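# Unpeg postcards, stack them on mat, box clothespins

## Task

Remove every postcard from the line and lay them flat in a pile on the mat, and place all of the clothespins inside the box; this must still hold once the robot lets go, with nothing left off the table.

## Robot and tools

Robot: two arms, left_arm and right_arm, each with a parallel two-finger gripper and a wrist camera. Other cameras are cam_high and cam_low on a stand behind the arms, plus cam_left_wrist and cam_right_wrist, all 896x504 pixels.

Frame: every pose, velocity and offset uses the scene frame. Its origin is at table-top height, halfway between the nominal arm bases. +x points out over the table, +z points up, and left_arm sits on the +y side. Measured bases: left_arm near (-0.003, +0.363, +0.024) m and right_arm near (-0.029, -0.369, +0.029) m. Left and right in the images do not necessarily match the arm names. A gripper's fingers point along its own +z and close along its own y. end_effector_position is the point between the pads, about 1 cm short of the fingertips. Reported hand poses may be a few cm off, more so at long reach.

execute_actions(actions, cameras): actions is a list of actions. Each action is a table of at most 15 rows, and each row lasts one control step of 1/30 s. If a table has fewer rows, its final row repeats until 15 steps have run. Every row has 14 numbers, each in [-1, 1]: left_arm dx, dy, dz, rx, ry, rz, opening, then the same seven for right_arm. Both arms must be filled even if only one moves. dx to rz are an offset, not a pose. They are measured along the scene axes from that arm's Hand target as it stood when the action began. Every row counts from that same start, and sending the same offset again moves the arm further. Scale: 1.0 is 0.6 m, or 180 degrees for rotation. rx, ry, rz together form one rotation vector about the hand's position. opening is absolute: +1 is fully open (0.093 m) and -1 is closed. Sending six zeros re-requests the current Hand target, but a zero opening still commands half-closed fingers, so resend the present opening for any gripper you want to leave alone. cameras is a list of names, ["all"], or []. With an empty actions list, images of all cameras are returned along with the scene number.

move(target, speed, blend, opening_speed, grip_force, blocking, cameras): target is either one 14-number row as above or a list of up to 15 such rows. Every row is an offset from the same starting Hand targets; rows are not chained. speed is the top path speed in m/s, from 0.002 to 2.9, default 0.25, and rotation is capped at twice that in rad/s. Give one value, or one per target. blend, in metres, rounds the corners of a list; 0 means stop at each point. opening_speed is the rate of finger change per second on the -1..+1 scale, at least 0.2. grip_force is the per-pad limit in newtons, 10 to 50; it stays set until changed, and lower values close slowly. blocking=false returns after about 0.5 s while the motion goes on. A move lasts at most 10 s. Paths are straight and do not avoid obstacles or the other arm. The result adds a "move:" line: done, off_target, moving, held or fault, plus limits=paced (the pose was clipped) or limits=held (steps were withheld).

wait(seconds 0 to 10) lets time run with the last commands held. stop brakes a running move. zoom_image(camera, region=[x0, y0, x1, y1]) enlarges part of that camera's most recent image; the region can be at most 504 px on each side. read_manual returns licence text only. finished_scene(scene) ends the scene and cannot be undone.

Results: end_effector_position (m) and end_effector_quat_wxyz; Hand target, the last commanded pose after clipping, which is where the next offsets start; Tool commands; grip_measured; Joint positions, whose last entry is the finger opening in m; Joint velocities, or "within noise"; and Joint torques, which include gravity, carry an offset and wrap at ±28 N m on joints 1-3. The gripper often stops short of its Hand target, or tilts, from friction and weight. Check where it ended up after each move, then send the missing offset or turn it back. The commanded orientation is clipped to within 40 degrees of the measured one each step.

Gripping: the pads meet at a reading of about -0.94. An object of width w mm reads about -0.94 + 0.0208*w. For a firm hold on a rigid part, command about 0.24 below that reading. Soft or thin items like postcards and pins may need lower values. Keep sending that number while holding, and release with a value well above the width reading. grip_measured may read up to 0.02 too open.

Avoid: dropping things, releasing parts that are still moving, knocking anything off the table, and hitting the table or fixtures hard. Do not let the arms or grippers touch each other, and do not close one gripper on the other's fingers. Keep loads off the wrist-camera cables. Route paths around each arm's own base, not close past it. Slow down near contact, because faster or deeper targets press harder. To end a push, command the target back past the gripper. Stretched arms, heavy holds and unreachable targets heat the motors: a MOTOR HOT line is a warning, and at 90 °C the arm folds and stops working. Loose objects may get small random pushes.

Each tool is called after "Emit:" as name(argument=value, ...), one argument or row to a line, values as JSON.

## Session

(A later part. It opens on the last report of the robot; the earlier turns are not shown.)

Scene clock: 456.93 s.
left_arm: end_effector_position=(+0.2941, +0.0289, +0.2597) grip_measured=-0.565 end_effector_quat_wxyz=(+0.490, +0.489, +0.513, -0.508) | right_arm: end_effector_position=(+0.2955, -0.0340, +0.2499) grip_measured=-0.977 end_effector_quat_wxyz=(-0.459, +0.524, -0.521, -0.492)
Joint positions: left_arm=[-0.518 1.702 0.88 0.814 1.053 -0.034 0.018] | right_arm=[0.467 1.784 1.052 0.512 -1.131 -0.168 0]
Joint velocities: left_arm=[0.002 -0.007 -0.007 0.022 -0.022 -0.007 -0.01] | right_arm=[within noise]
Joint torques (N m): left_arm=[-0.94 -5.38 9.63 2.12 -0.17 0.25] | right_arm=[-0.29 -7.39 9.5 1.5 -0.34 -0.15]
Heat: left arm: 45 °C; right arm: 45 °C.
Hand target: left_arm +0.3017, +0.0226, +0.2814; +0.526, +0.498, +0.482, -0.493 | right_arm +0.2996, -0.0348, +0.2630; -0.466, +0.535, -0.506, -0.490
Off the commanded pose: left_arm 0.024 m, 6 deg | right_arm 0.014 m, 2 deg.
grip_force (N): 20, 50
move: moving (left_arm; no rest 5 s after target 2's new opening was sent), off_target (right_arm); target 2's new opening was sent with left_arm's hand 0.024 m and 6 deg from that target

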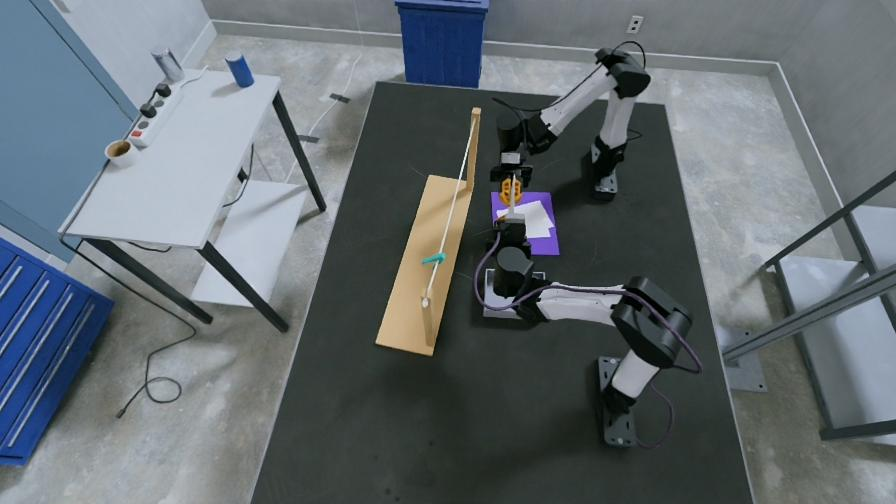

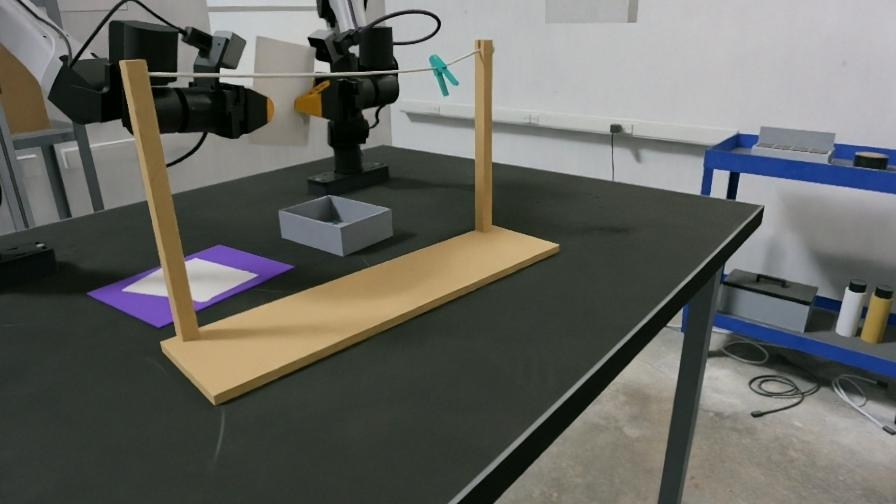

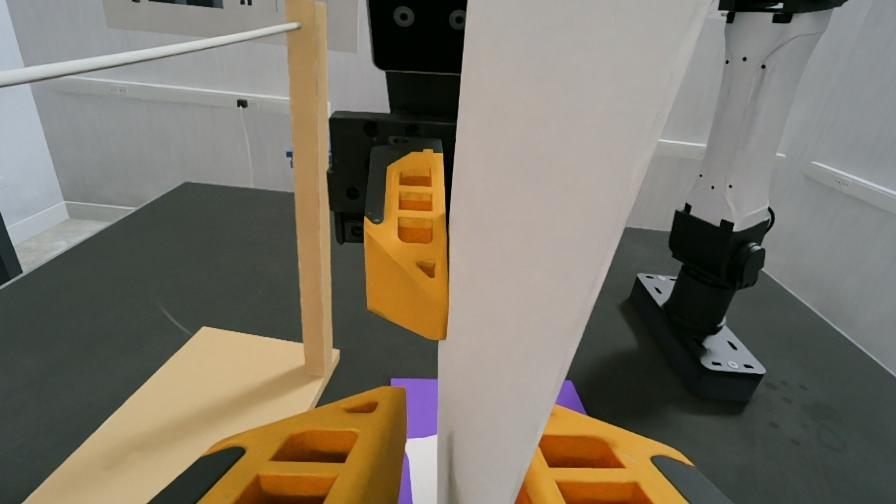

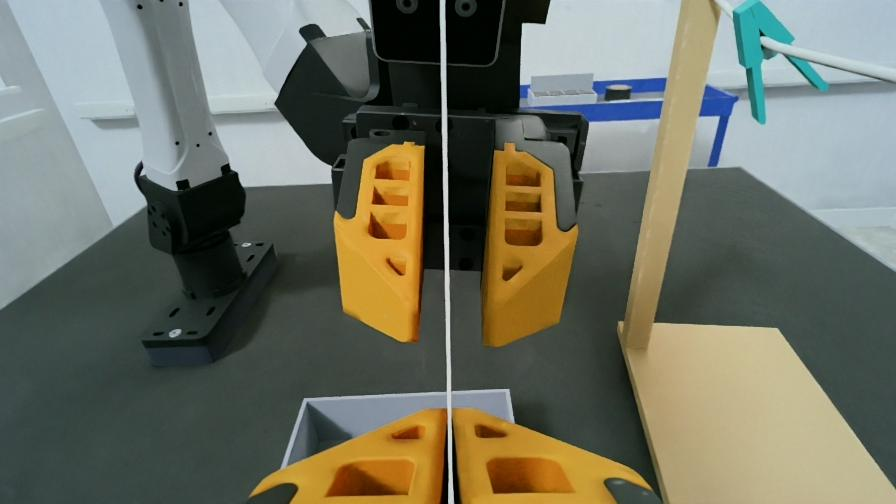

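Emit:
move(
  target=[0,0,0,0,0,0,-1,0,0,0,0,0,0,-1],
  grip_force=[45, 50],
  opening_speed=0.4,
  cameras=["cam_left_wrist","cam_right_wrist"],
)

Scene clock: 458.30 s.
left_arm: end_effector_position=(+0.2952, +0.0267, +0.2597) grip_measured=-0.978 end_effector_quat_wxyz=(+0.497, +0.489, +0.513, -0.501) | right_arm: end_effector_position=(+0.2973, -0.0360, +0.2497) grip_measured=-0.977 end_effector_quat_wxyz=(-0.460, +0.523, -0.523, -0.492)
Joint positions: left_arm=[-0.525 1.702 0.88 0.814 1.032 -0.022 0] | right_arm=[0.46 1.784 1.052 0.51 -1.132 -0.168 0]
Joint torques (N m): left_arm=[-0.85 -5.35 9.68 2.13 -0.06 0.21] | right_arm=[-0.28 -7.36 9.57 1.51 -0.32 -0.15]
Heat: left arm: 45 °C; right arm: 45 °C.
Hand target: left_arm +0.3017, +0.0226, +0.2814; +0.526, +0.498, +0.482, -0.493 | right_arm +0.2996, -0.0348, +0.2630; -0.466, +0.535, -0.506, -0.490
Off the commanded pose: left_arm 0.023 m, 5 deg | right_arm 0.014 m, 2 deg.
grip_force (N): 45, 50
move: off_target (left_arm, right_arm)
Images, in order (width x height): cam_left_wrist 896x504, cam_right_wrist 896x504.

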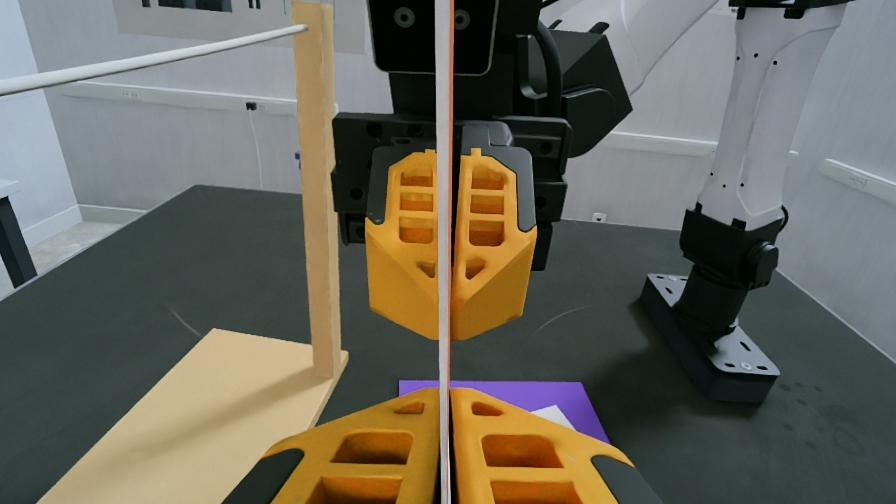

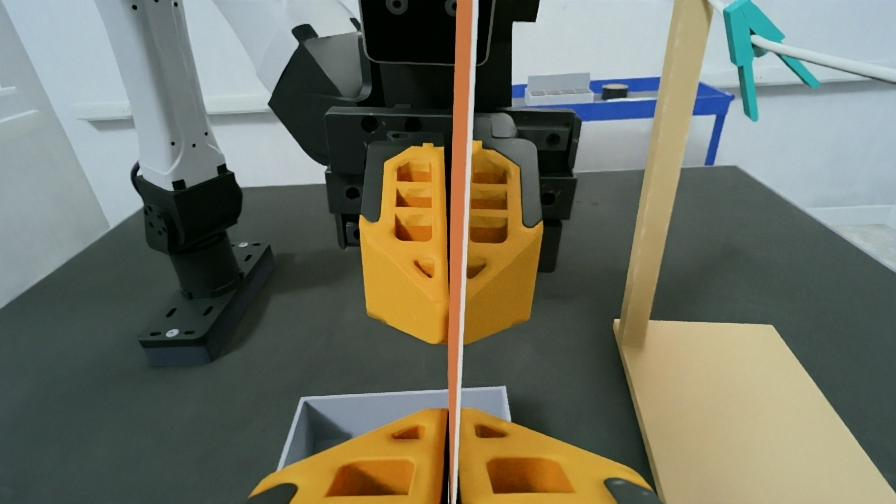

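Emit:
move(
  target=[
    [0,0,0,0,0,0,-1,0,0,0,0,0,0,-0.4],
    [0,0,0,0,0,0,-1,0,-0.18,0,0,0,0,-0.4],
    [0,0,0,0,0,0,-1,-0.166,-0.36,0.295,-0.0863,0.0497,-0.441,-0.4],
  ],
  speed=0.2,
  blend=[0,0.03,0],
  opening_speed=0.8,
  cameras=["all"],
)

Emit:
zoom_image(
  camera="cam_low",
  region=[180, 0, 460, 200],
)

Scene clock: 465.20 s.
left_arm: end_effector_position=(+0.2948, +0.0273, +0.2596) grip_measured=-0.978 end_effector_quat_wxyz=(+0.492, +0.488, +0.514, -0.505) | right_arm: end_effector_position=(+0.2035, -0.2421, +0.4305) grip_measured=-0.402 end_effector_quat_wxyz=(+0.558, -0.124, +0.819, +0.053)
Joint positions: left_arm=[-0.522 1.704 0.881 0.814 1.042 -0.031 0] | right_arm=[0.833 0.945 1.436 -0.939 0.543 0.188 0.026]
Joint torques (N m): left_arm=[-0.85 -5.45 9.54 2.12 -0.04 0.23] | right_arm=[0.65 -0.08 8.36 1.69 0.35 0.17]
Heat: left arm: 47 °C; right arm: 45 °C.
Hand target: left_arm +0.3017, +0.0226, +0.2814; +0.526, +0.498, +0.482, -0.493 | right_arm +0.2000, -0.2508, +0.4400; +0.562, -0.107, +0.818, +0.051
Off the commanded pose: left_arm 0.023 m, 6 deg | right_arm 0.013 m, 2 deg.
grip_force (N): 45, 50
move: off_target (left_arm, right_arm)

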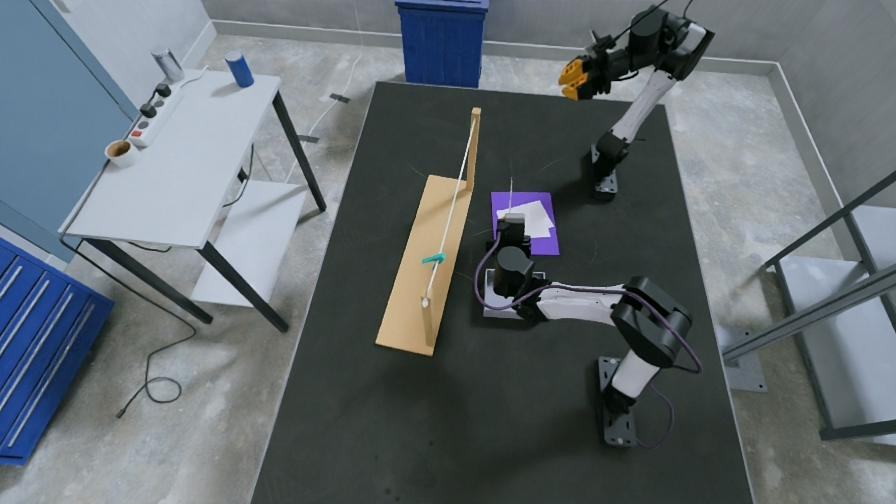

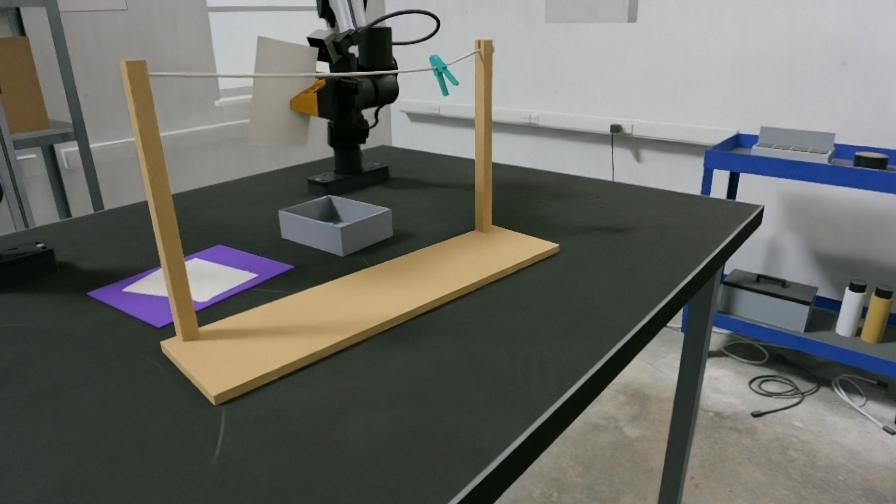

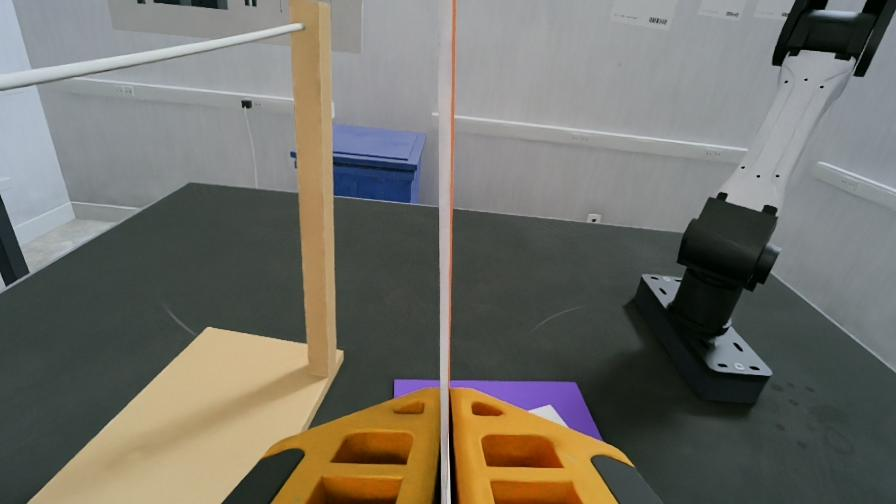

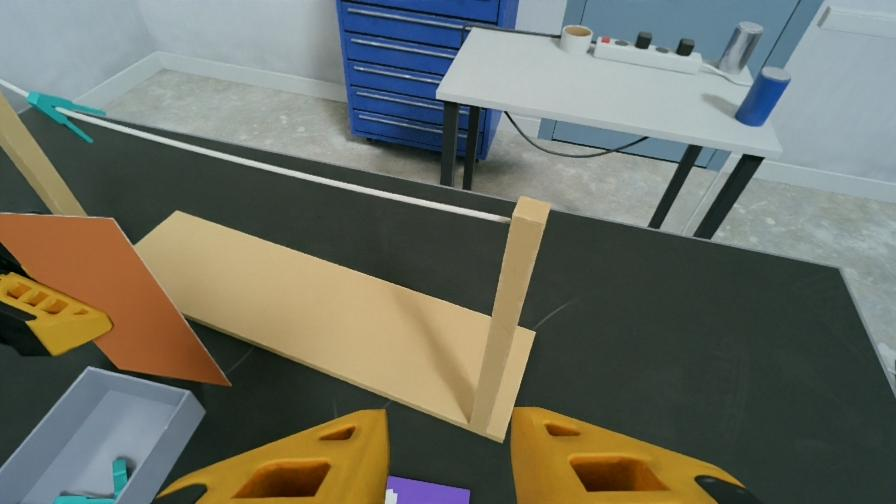

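Scaled by 1.800 from the camera's 896x504 image, which has a finer 1280x720 frame.

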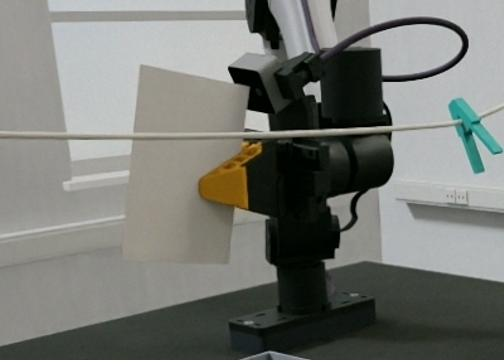

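Emit:
move(
  target=[
    [-0.06,-0.05,0.0,0.1333,-0.2416,-0.0694,-1,0,0,0,0,0,0,-0.4],
    [-0.086,-0.22,-0.13,0.2666,-0.4831,-0.1388,-1,0,0,0,0,0,0,-0.4],
  ],
  speed=0.2,
  blend=[0.04,0],
  cameras=["all"],
)

Emit:
zoom_image(
  camera="cam_low",
  region=[80, 120, 320, 320],
)

Emit:
zoom_image(
  camera="cam_high",
  region=[440, 130, 640, 330],
)

Scene clock: 471.60 s.
left_arm: end_effector_position=(+0.2467, -0.1065, +0.1918) grip_measured=-0.978 end_effector_quat_wxyz=(+0.371, +0.923, +0.042, +0.093) | right_arm: end_effector_position=(+0.2035, -0.2421, +0.4305) grip_measured=-0.402 end_effector_quat_wxyz=(+0.558, -0.124, +0.819, +0.053)
Joint positions: left_arm=[-1.033 1.931 1.607 -0.478 0.177 1.951 0] | right_arm=[0.833 0.945 1.436 -0.939 0.543 0.188 0.026]
Joint torques (N m): left_arm=[-0.57 -7.64 10.71 1.22 0.04 0.2] | right_arm=[0.62 -0.05 8.39 1.71 0.35 0.18]
Heat: left arm: 48 °C; right arm: 44 °C.
Hand target: left_arm +0.2501, -0.1094, +0.2034; +0.373, +0.922, +0.039, +0.097 | right_arm +0.2000, -0.2508, +0.4400; +0.562, -0.107, +0.818, +0.051
Off the commanded pose: left_arm 0.012 m, 1 deg | right_arm 0.013 m, 2 deg.
grip_force (N): 45, 50
move: off_target (left_arm, right_arm)

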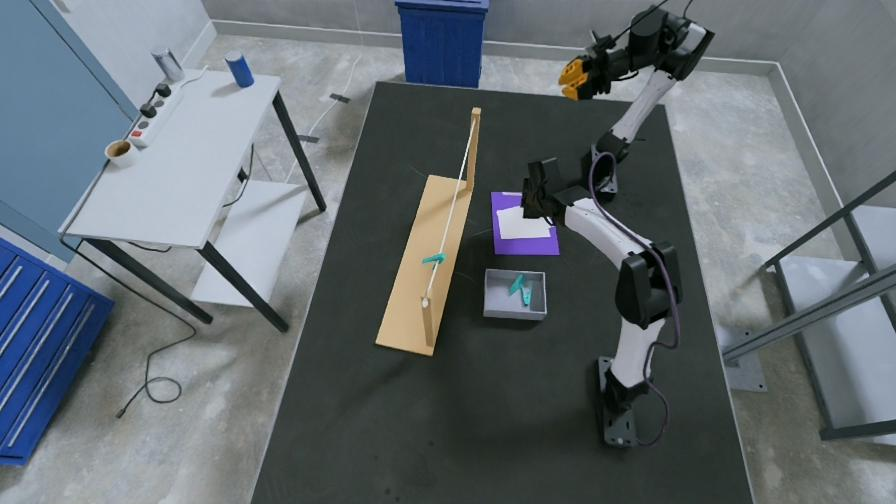

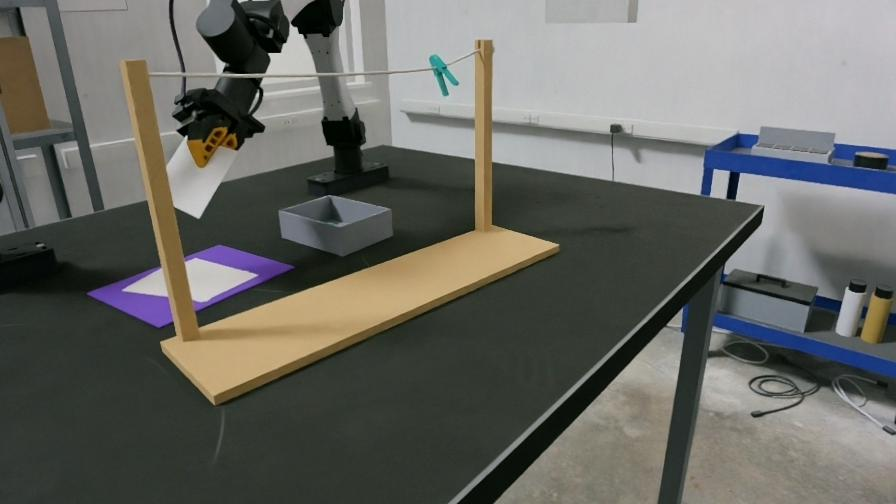

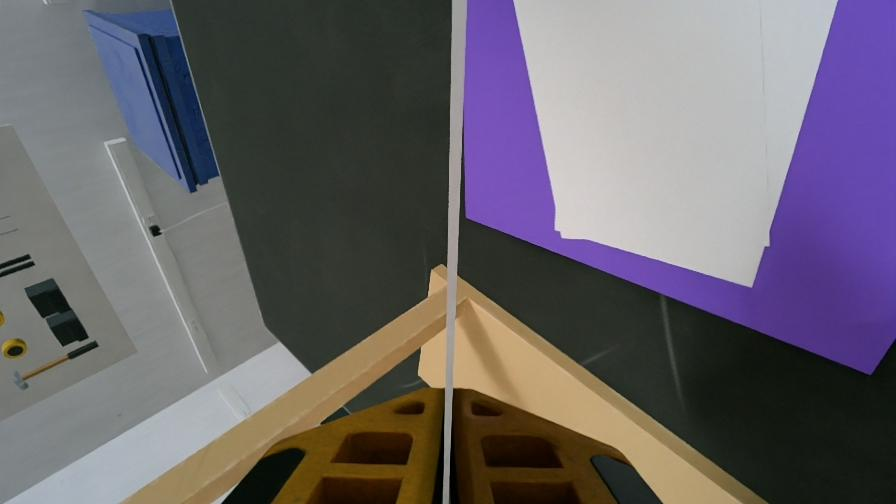

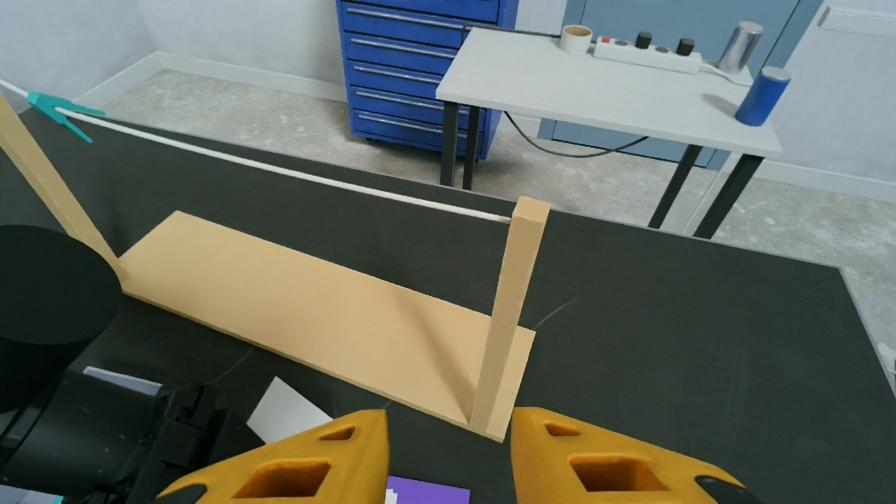

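Scaled by 2.100 from the camera's 896x504 image, which has a finer 1280x720 frame.

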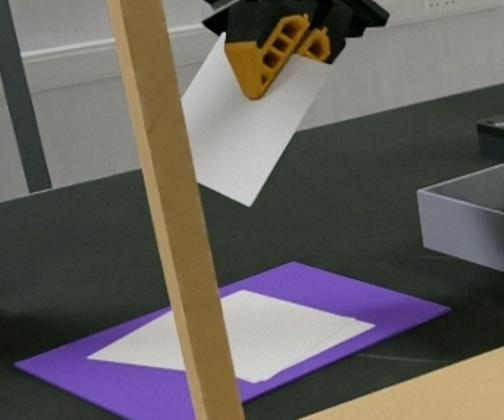

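Scaled by 2.520 from the camera's 896x504 image, which has a finer 1280x720 frame.

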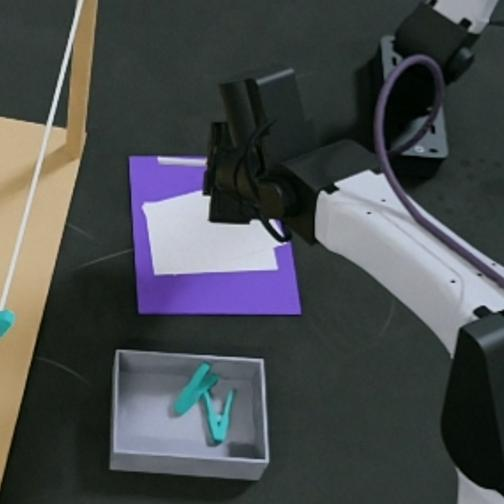

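Emit:
move(
  target=[0.006,-0.06,-0.125,0,-0.014,0.044,-1,0,0,0,0,0,0,-0.4],
  speed=0.12,
  cameras=["cam_high","cam_low","cam_left_wrist"],
)

Emit:
zoom_image(
  camera="cam_low",
  region=[80, 120, 320, 320],
)

Emit:
zoom_image(
  camera="cam_high",
  region=[470, 170, 590, 270],
)

Scene clock: 473.87 s.
left_arm: end_effector_position=(+0.2485, -0.1378, +0.1239) grip_measured=-0.978 end_effector_quat_wxyz=(+0.343, +0.925, +0.086, +0.137) | right_arm: end_effector_position=(+0.2035, -0.2421, +0.4305) grip_measured=-0.402 end_effector_quat_wxyz=(+0.558, -0.124, +0.819, +0.053)
Joint positions: left_arm=[-1.114 2.09 1.581 -0.304 -0.007 1.85 0] | right_arm=[0.833 0.945 1.436 -0.939 0.543 0.188 0.026]
Joint torques (N m): left_arm=[-0.64 -8.88 5.82 2.14 -0.05 -0.1] | right_arm=[0.69 -0.01 8.38 1.7 0.35 0.19]
Heat: left arm: 48 °C; right arm: 44 °C.
Hand target: left_arm +0.2537, -0.1454, +0.1284; +0.366, +0.915, +0.094, +0.143 | right_arm +0.2000, -0.2508, +0.4400; +0.562, -0.107, +0.818, +0.051
Off the commanded pose: left_arm 0.010 m, 3 deg | right_arm 0.013 m, 2 deg.
grip_force (N): 45, 50
move: off_target (left_arm, right_arm)
Images, in order (width x height): cam_high 896x504, cam_low 896x504, cam_left_wrist 896x504.

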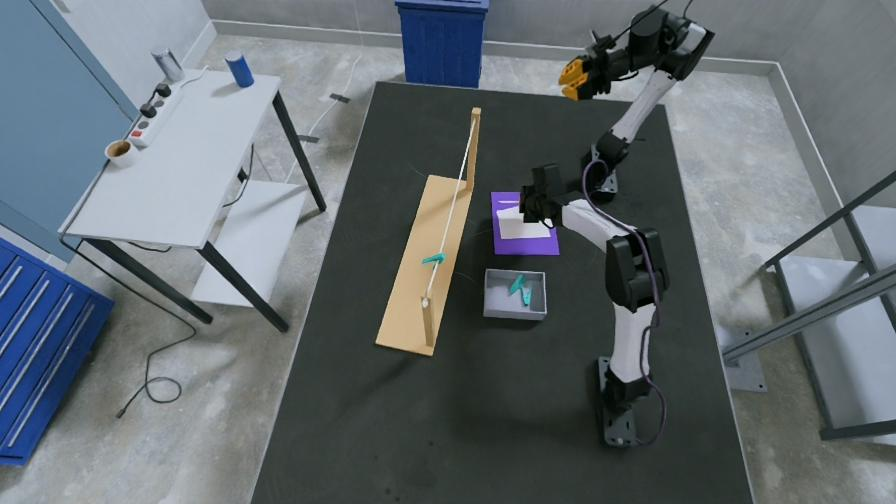

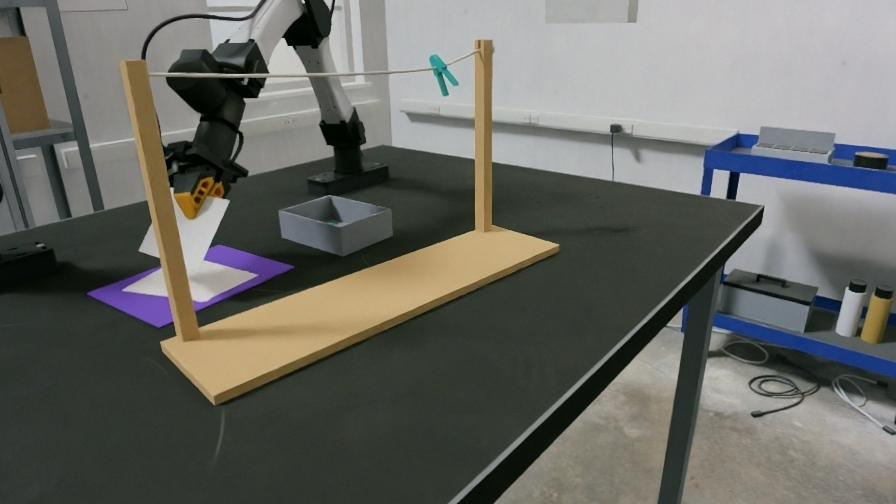

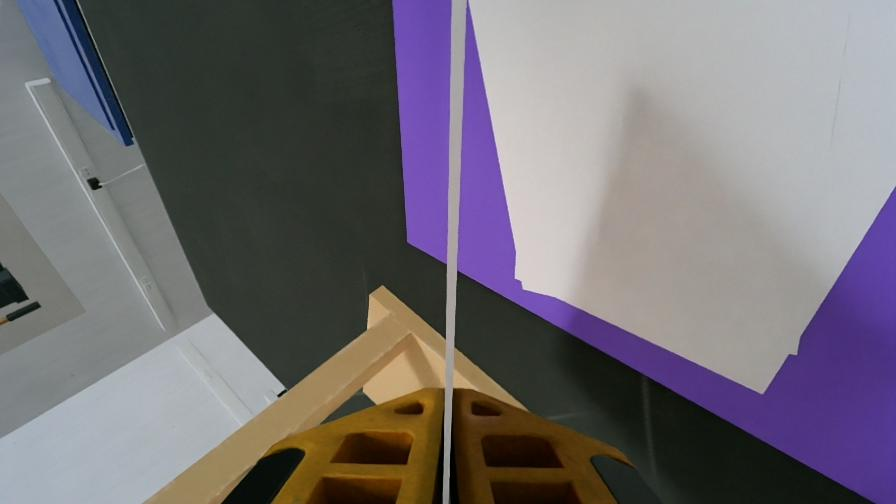

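Scaled by 2.100 from the camera's 896x504 image, which has a finer 1280x720 frame.

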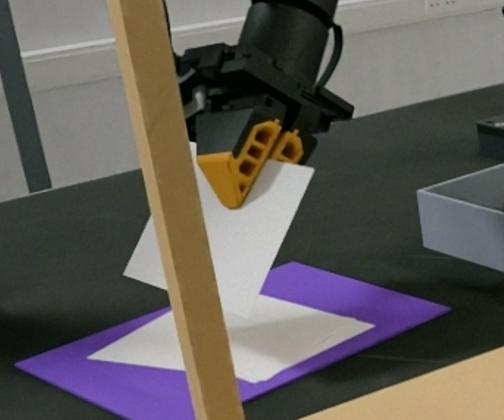

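Scaled by 4.200 from the camera's 896x504 image, which has a finer 1280x720 frame.

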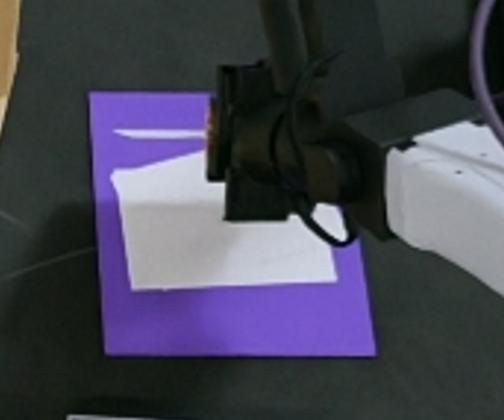

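Emit:
move(
  target=[0,-0.012,-0.07,0,-0.006,0,-1,0,0,0,0,0,0,-0.4],
  speed=0.08,
  cameras=["cam_high","cam_low","cam_left_wrist"],
)

Emit:
zoom_image(
  camera="cam_low",
  region=[80, 170, 260, 320],
)

Emit:
zoom_image(
  camera="cam_high",
  region=[470, 170, 590, 270],
)

Scene clock: 475.63 s.
left_arm: end_effector_position=(+0.2549, -0.1426, +0.0834) grip_measured=-0.978 end_effector_quat_wxyz=(+0.344, +0.923, +0.090, +0.148) | right_arm: end_effector_position=(+0.2035, -0.2421, +0.4305) grip_measured=-0.402 end_effector_quat_wxyz=(+0.558, -0.124, +0.819, +0.053)
Joint positions: left_arm=[-1.114 2.164 1.519 -0.159 -0.028 1.85 0] | right_arm=[0.833 0.945 1.436 -0.939 0.543 0.188 0.026]
Joint torques (N m): left_arm=[-0.94 -8.92 5.5 2.17 -0.05 -0.04] | right_arm=[0.66 -0.02 8.36 1.71 0.34 0.17]
Heat: left arm: 47 °C; right arm: 44 °C.
Hand target: left_arm +0.2537, -0.1526, +0.0864; +0.367, +0.913, +0.091, +0.151 | right_arm +0.2000, -0.2508, +0.4400; +0.562, -0.107, +0.818, +0.051
Off the commanded pose: left_arm 0.011 m, 3 deg | right_arm 0.013 m, 2 deg.
grip_force (N): 45, 50
move: off_target (left_arm, right_arm)
Images, in order (width x height): cam_high 896x504, cam_low 896x504, cam_left_wrist 896x504.

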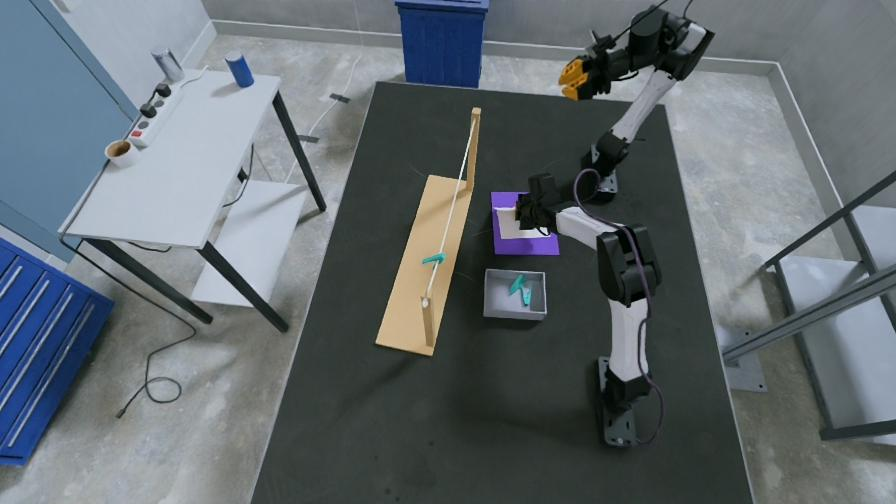

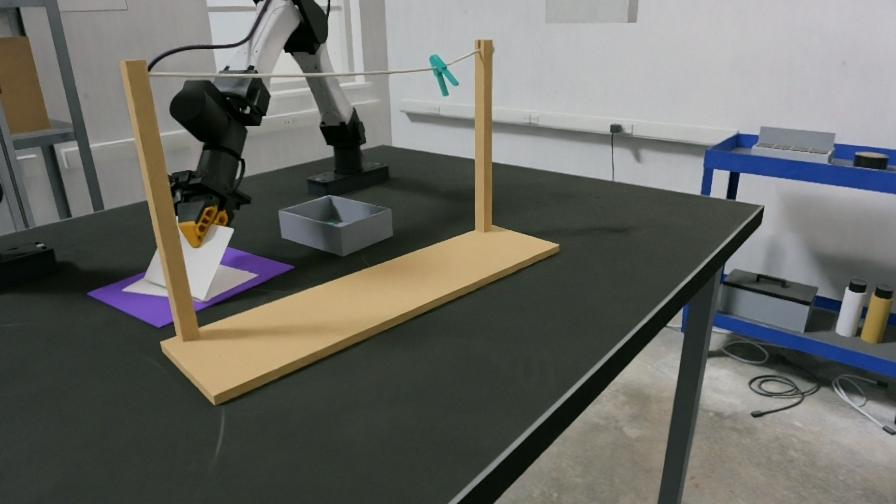

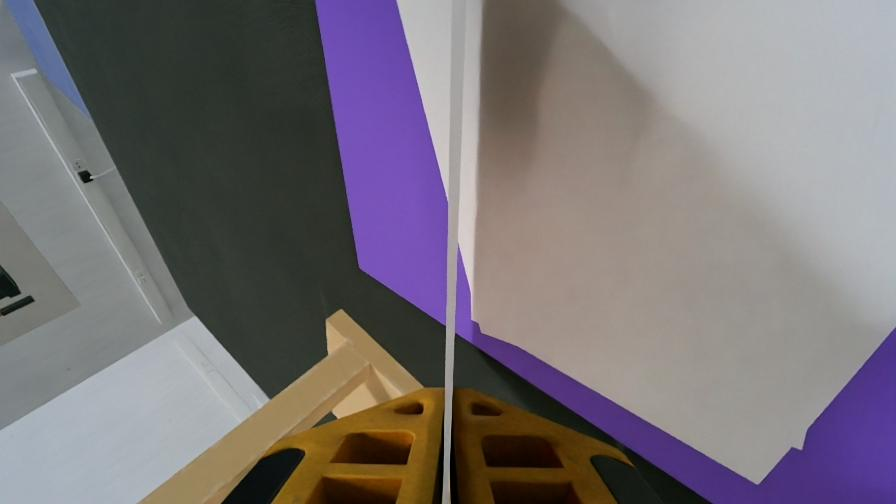

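Scaled by 2.800 from the camera's 896x504 image, which has a finer 1280x720 frame.

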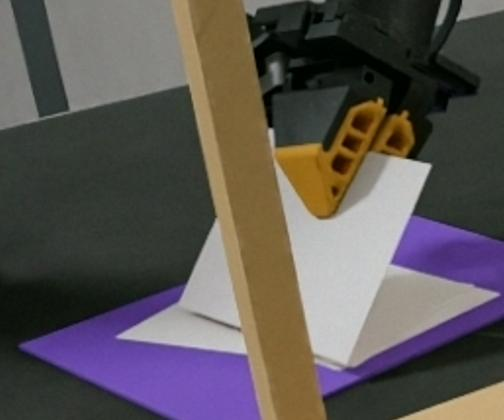

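Scaled by 4.200 from the camera's 896x504 image, which has a finer 1280x720 frame.

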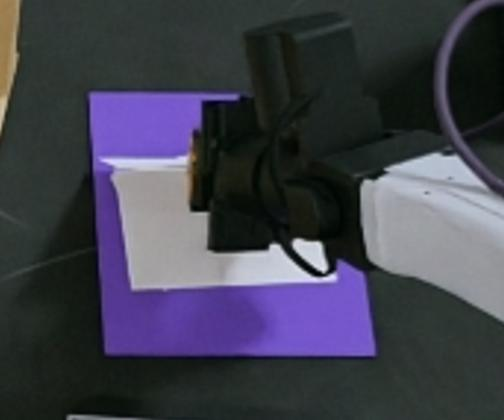

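Emit:
move(
  target=[
    [-0.02,0.003,0.008,0,0,0,-1,0,0,0,0,0,0,-0.4],
    [-0.02,0.003,-0.008,0,0,0,-1,0,0,0,0,0,0,-0.4],
  ],
  speed=0.06,
  cameras=["cam_high","cam_low","cam_left_wrist"],
)

Emit:
zoom_image(
  camera="cam_low",
  region=[80, 170, 260, 320],
)

Emit:
zoom_image(
  camera="cam_high",
  region=[470, 170, 590, 270],
)

Scene clock: 477.67 s.
left_arm: end_effector_position=(+0.2467, -0.1438, +0.0758) grip_measured=-0.978 end_effector_quat_wxyz=(+0.348, +0.921, +0.090, +0.151) | right_arm: end_effector_position=(+0.2035, -0.2421, +0.4305) grip_measured=-0.402 end_effector_quat_wxyz=(+0.558, -0.124, +0.819, +0.053)
Joint positions: left_arm=[-1.133 2.164 1.48 -0.11 -0.044 1.837 0] | right_arm=[0.833 0.945 1.436 -0.939 0.543 0.188 0.026]
Joint torques (N m): left_arm=[-0.99 -10.09 4.96 2.01 -0.06 -0.07] | right_arm=[0.69 -0.03 8.38 1.71 0.35 0.19]
Heat: left arm: 47 °C; right arm: 44 °C.
Hand target: left_arm +0.2417, -0.1508, +0.0816; +0.367, +0.913, +0.091, +0.151 | right_arm +0.2000, -0.2508, +0.4400; +0.562, -0.107, +0.818, +0.051
Off the commanded pose: left_arm 0.010 m, 2 deg | right_arm 0.013 m, 2 deg.
grip_force (N): 45, 50
move: off_target (right_arm)
Images, in order (width x height): cam_high 896x504, cam_low 896x504, cam_left_wrist 896x504.

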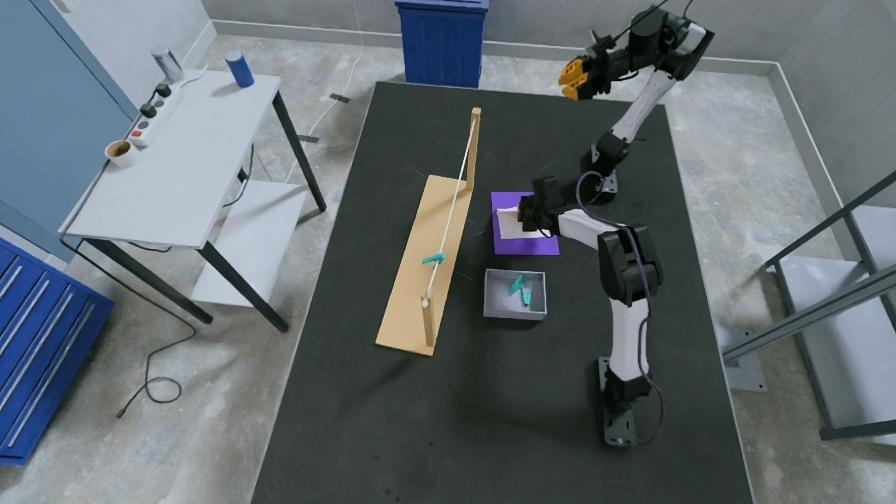

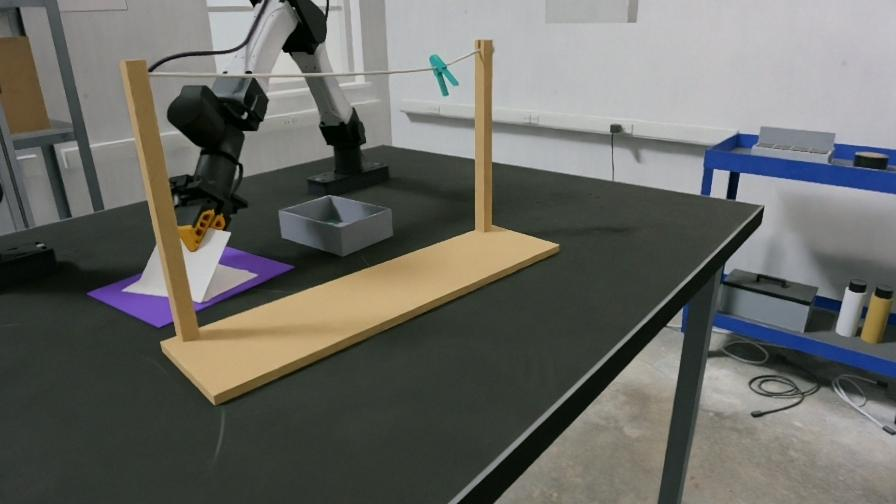

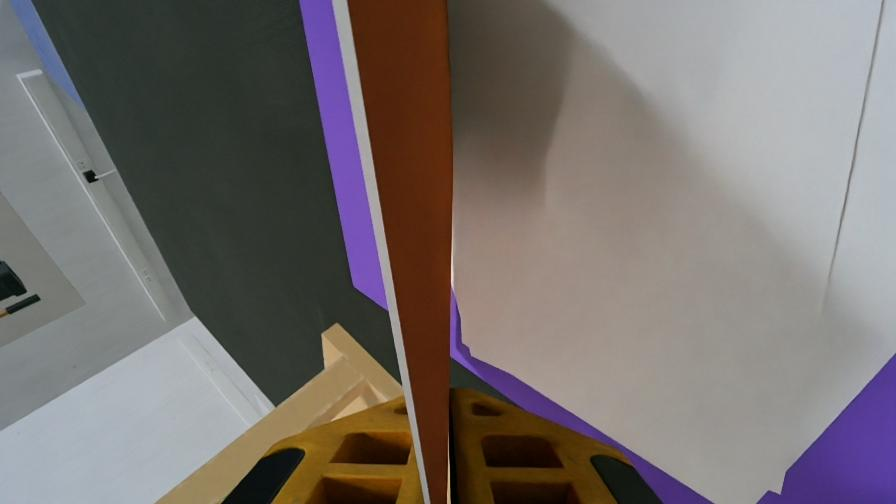

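Scaled by 2.800 from the camera's 896x504 image, which has a finer 1280x720 frame.

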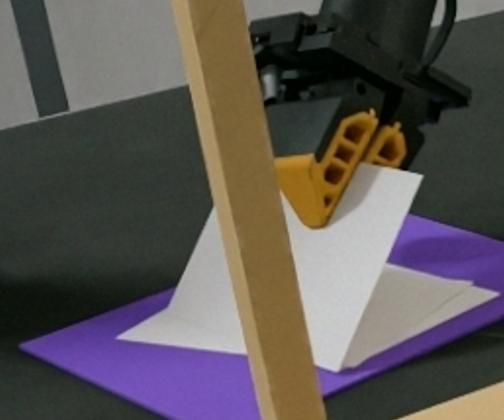

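Scaled by 4.200 from the camera's 896x504 image, which has a finer 1280x720 frame.

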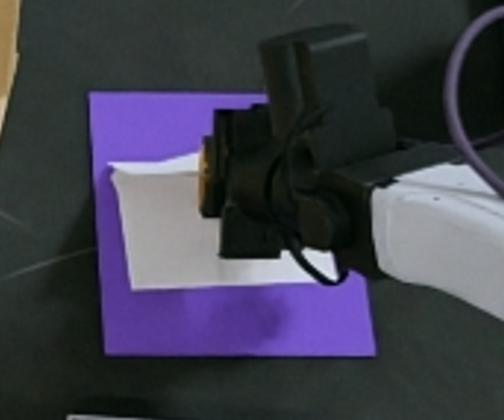

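Emit:
move(
  target=[
    [0,0,0.013,0,0,0,-1,0,0,0,0,0,0,-0.4],
    [0,0,0.013,0,0,0,-0.4,0,0,0,0,0,0,-0.4],
    [-0.048,0.086,0.113,0,0,0,-0.4,0,0,0,0,0,0,-0.4],
  ],
  speed=[0.06,0.1,0.35],
  opening_speed=0.5,
  cameras=["cam_high","cam_low","cam_left_wrist"],
)

Emit:
zoom_image(
  camera="cam_low",
  region=[80, 170, 330, 340],
)

Emit:
zoom_image(
  camera="cam_high",
  region=[470, 170, 590, 270],
)

Scene clock: 482.00 s.
left_arm: end_effector_position=(+0.2171, -0.1076, +0.1479) grip_measured=-0.402 end_effector_quat_wxyz=(+0.375, +0.909, +0.083, +0.159) | right_arm: end_effector_position=(+0.2035, -0.2421, +0.4305) grip_measured=-0.402 end_effector_quat_wxyz=(+0.558, -0.124, +0.819, +0.053)
Joint positions: left_arm=[-1.157 1.88 1.318 -0.171 -0.053 1.833 0.026] | right_arm=[0.833 0.945 1.436 -0.939 0.543 0.188 0.026]
Joint torques (N m): left_arm=[-0.92 -9.88 5.52 1.32 -0.06 -0.11] | right_arm=[0.62 -0.09 8.36 1.7 0.36 0.19]
Heat: left arm: 47 °C; right arm: 44 °C.
Hand target: left_arm +0.2129, -0.0992, +0.1494; +0.367, +0.913, +0.091, +0.151 | right_arm +0.2000, -0.2508, +0.4400; +0.562, -0.107, +0.818, +0.051
Off the commanded pose: left_arm 0.010 m, 2 deg | right_arm 0.013 m, 2 deg.
grip_force (N): 45, 50
move: off_target (right_arm); target 2's new opening was sent with left_arm's hand 0.016 m and 2 deg from that target
Images, in order (width x height): cam_high 896x504, cam_low 896x504, cam_left_wrist 896x504.

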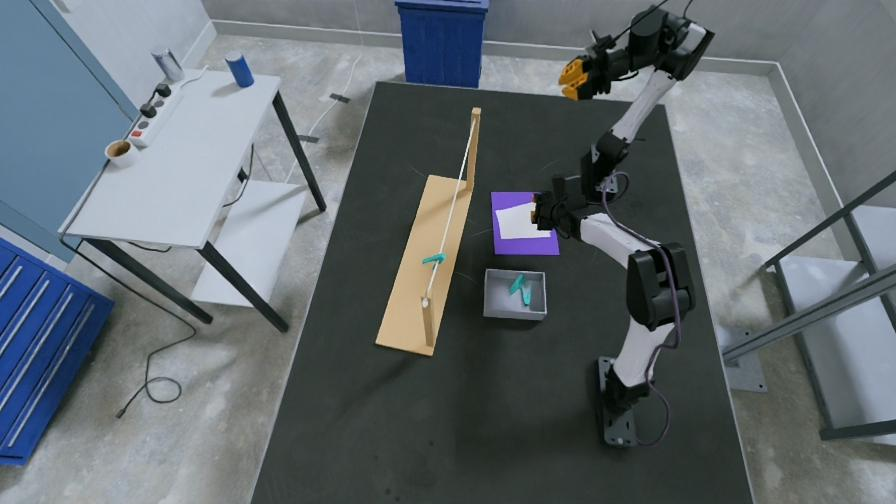

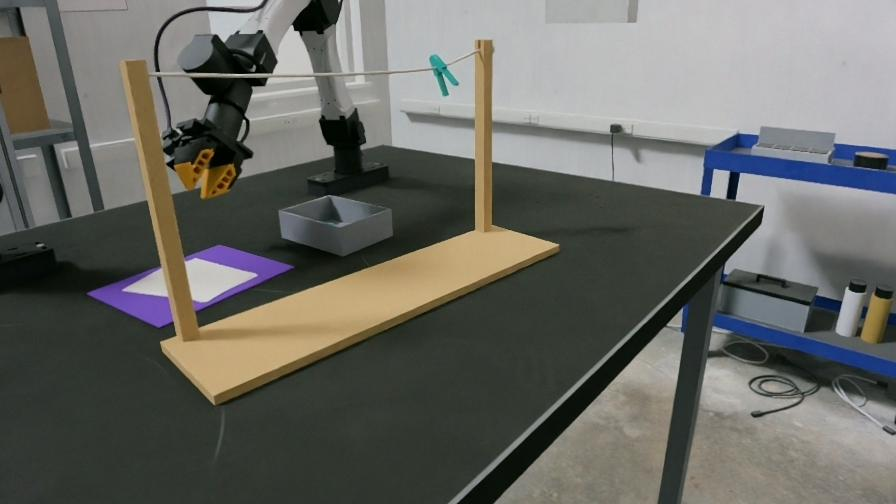

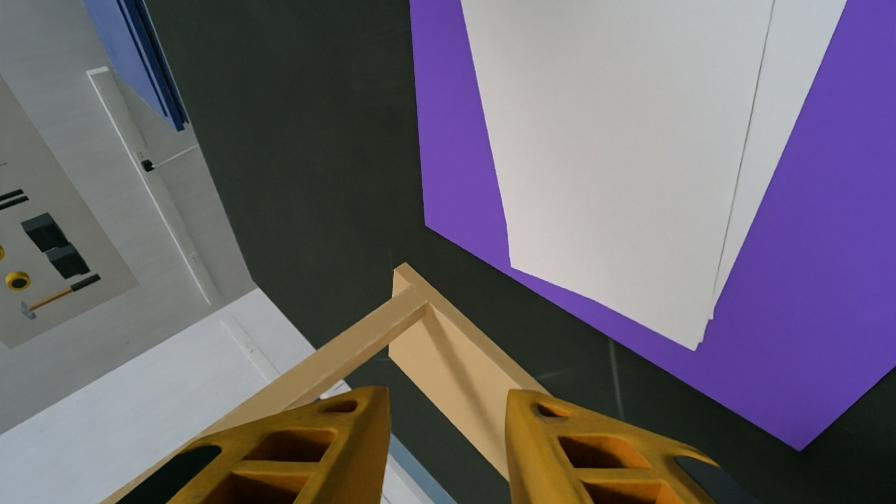

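Scaled by 2.016 from the camera's 896x504 image, which has a finer 1280x720 frame.

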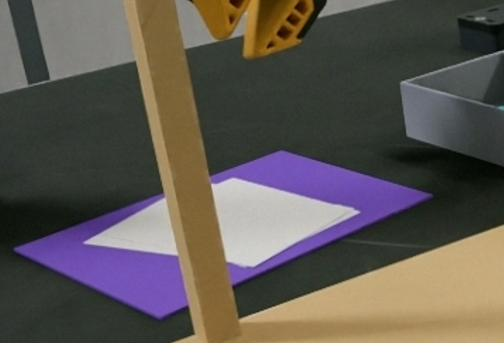

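Scaled by 4.200 from the camera's 896x504 image, which has a finer 1280x720 frame.

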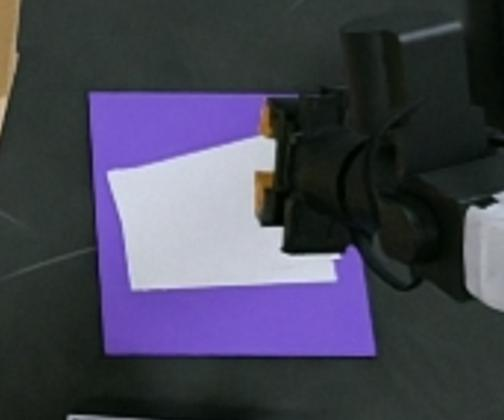

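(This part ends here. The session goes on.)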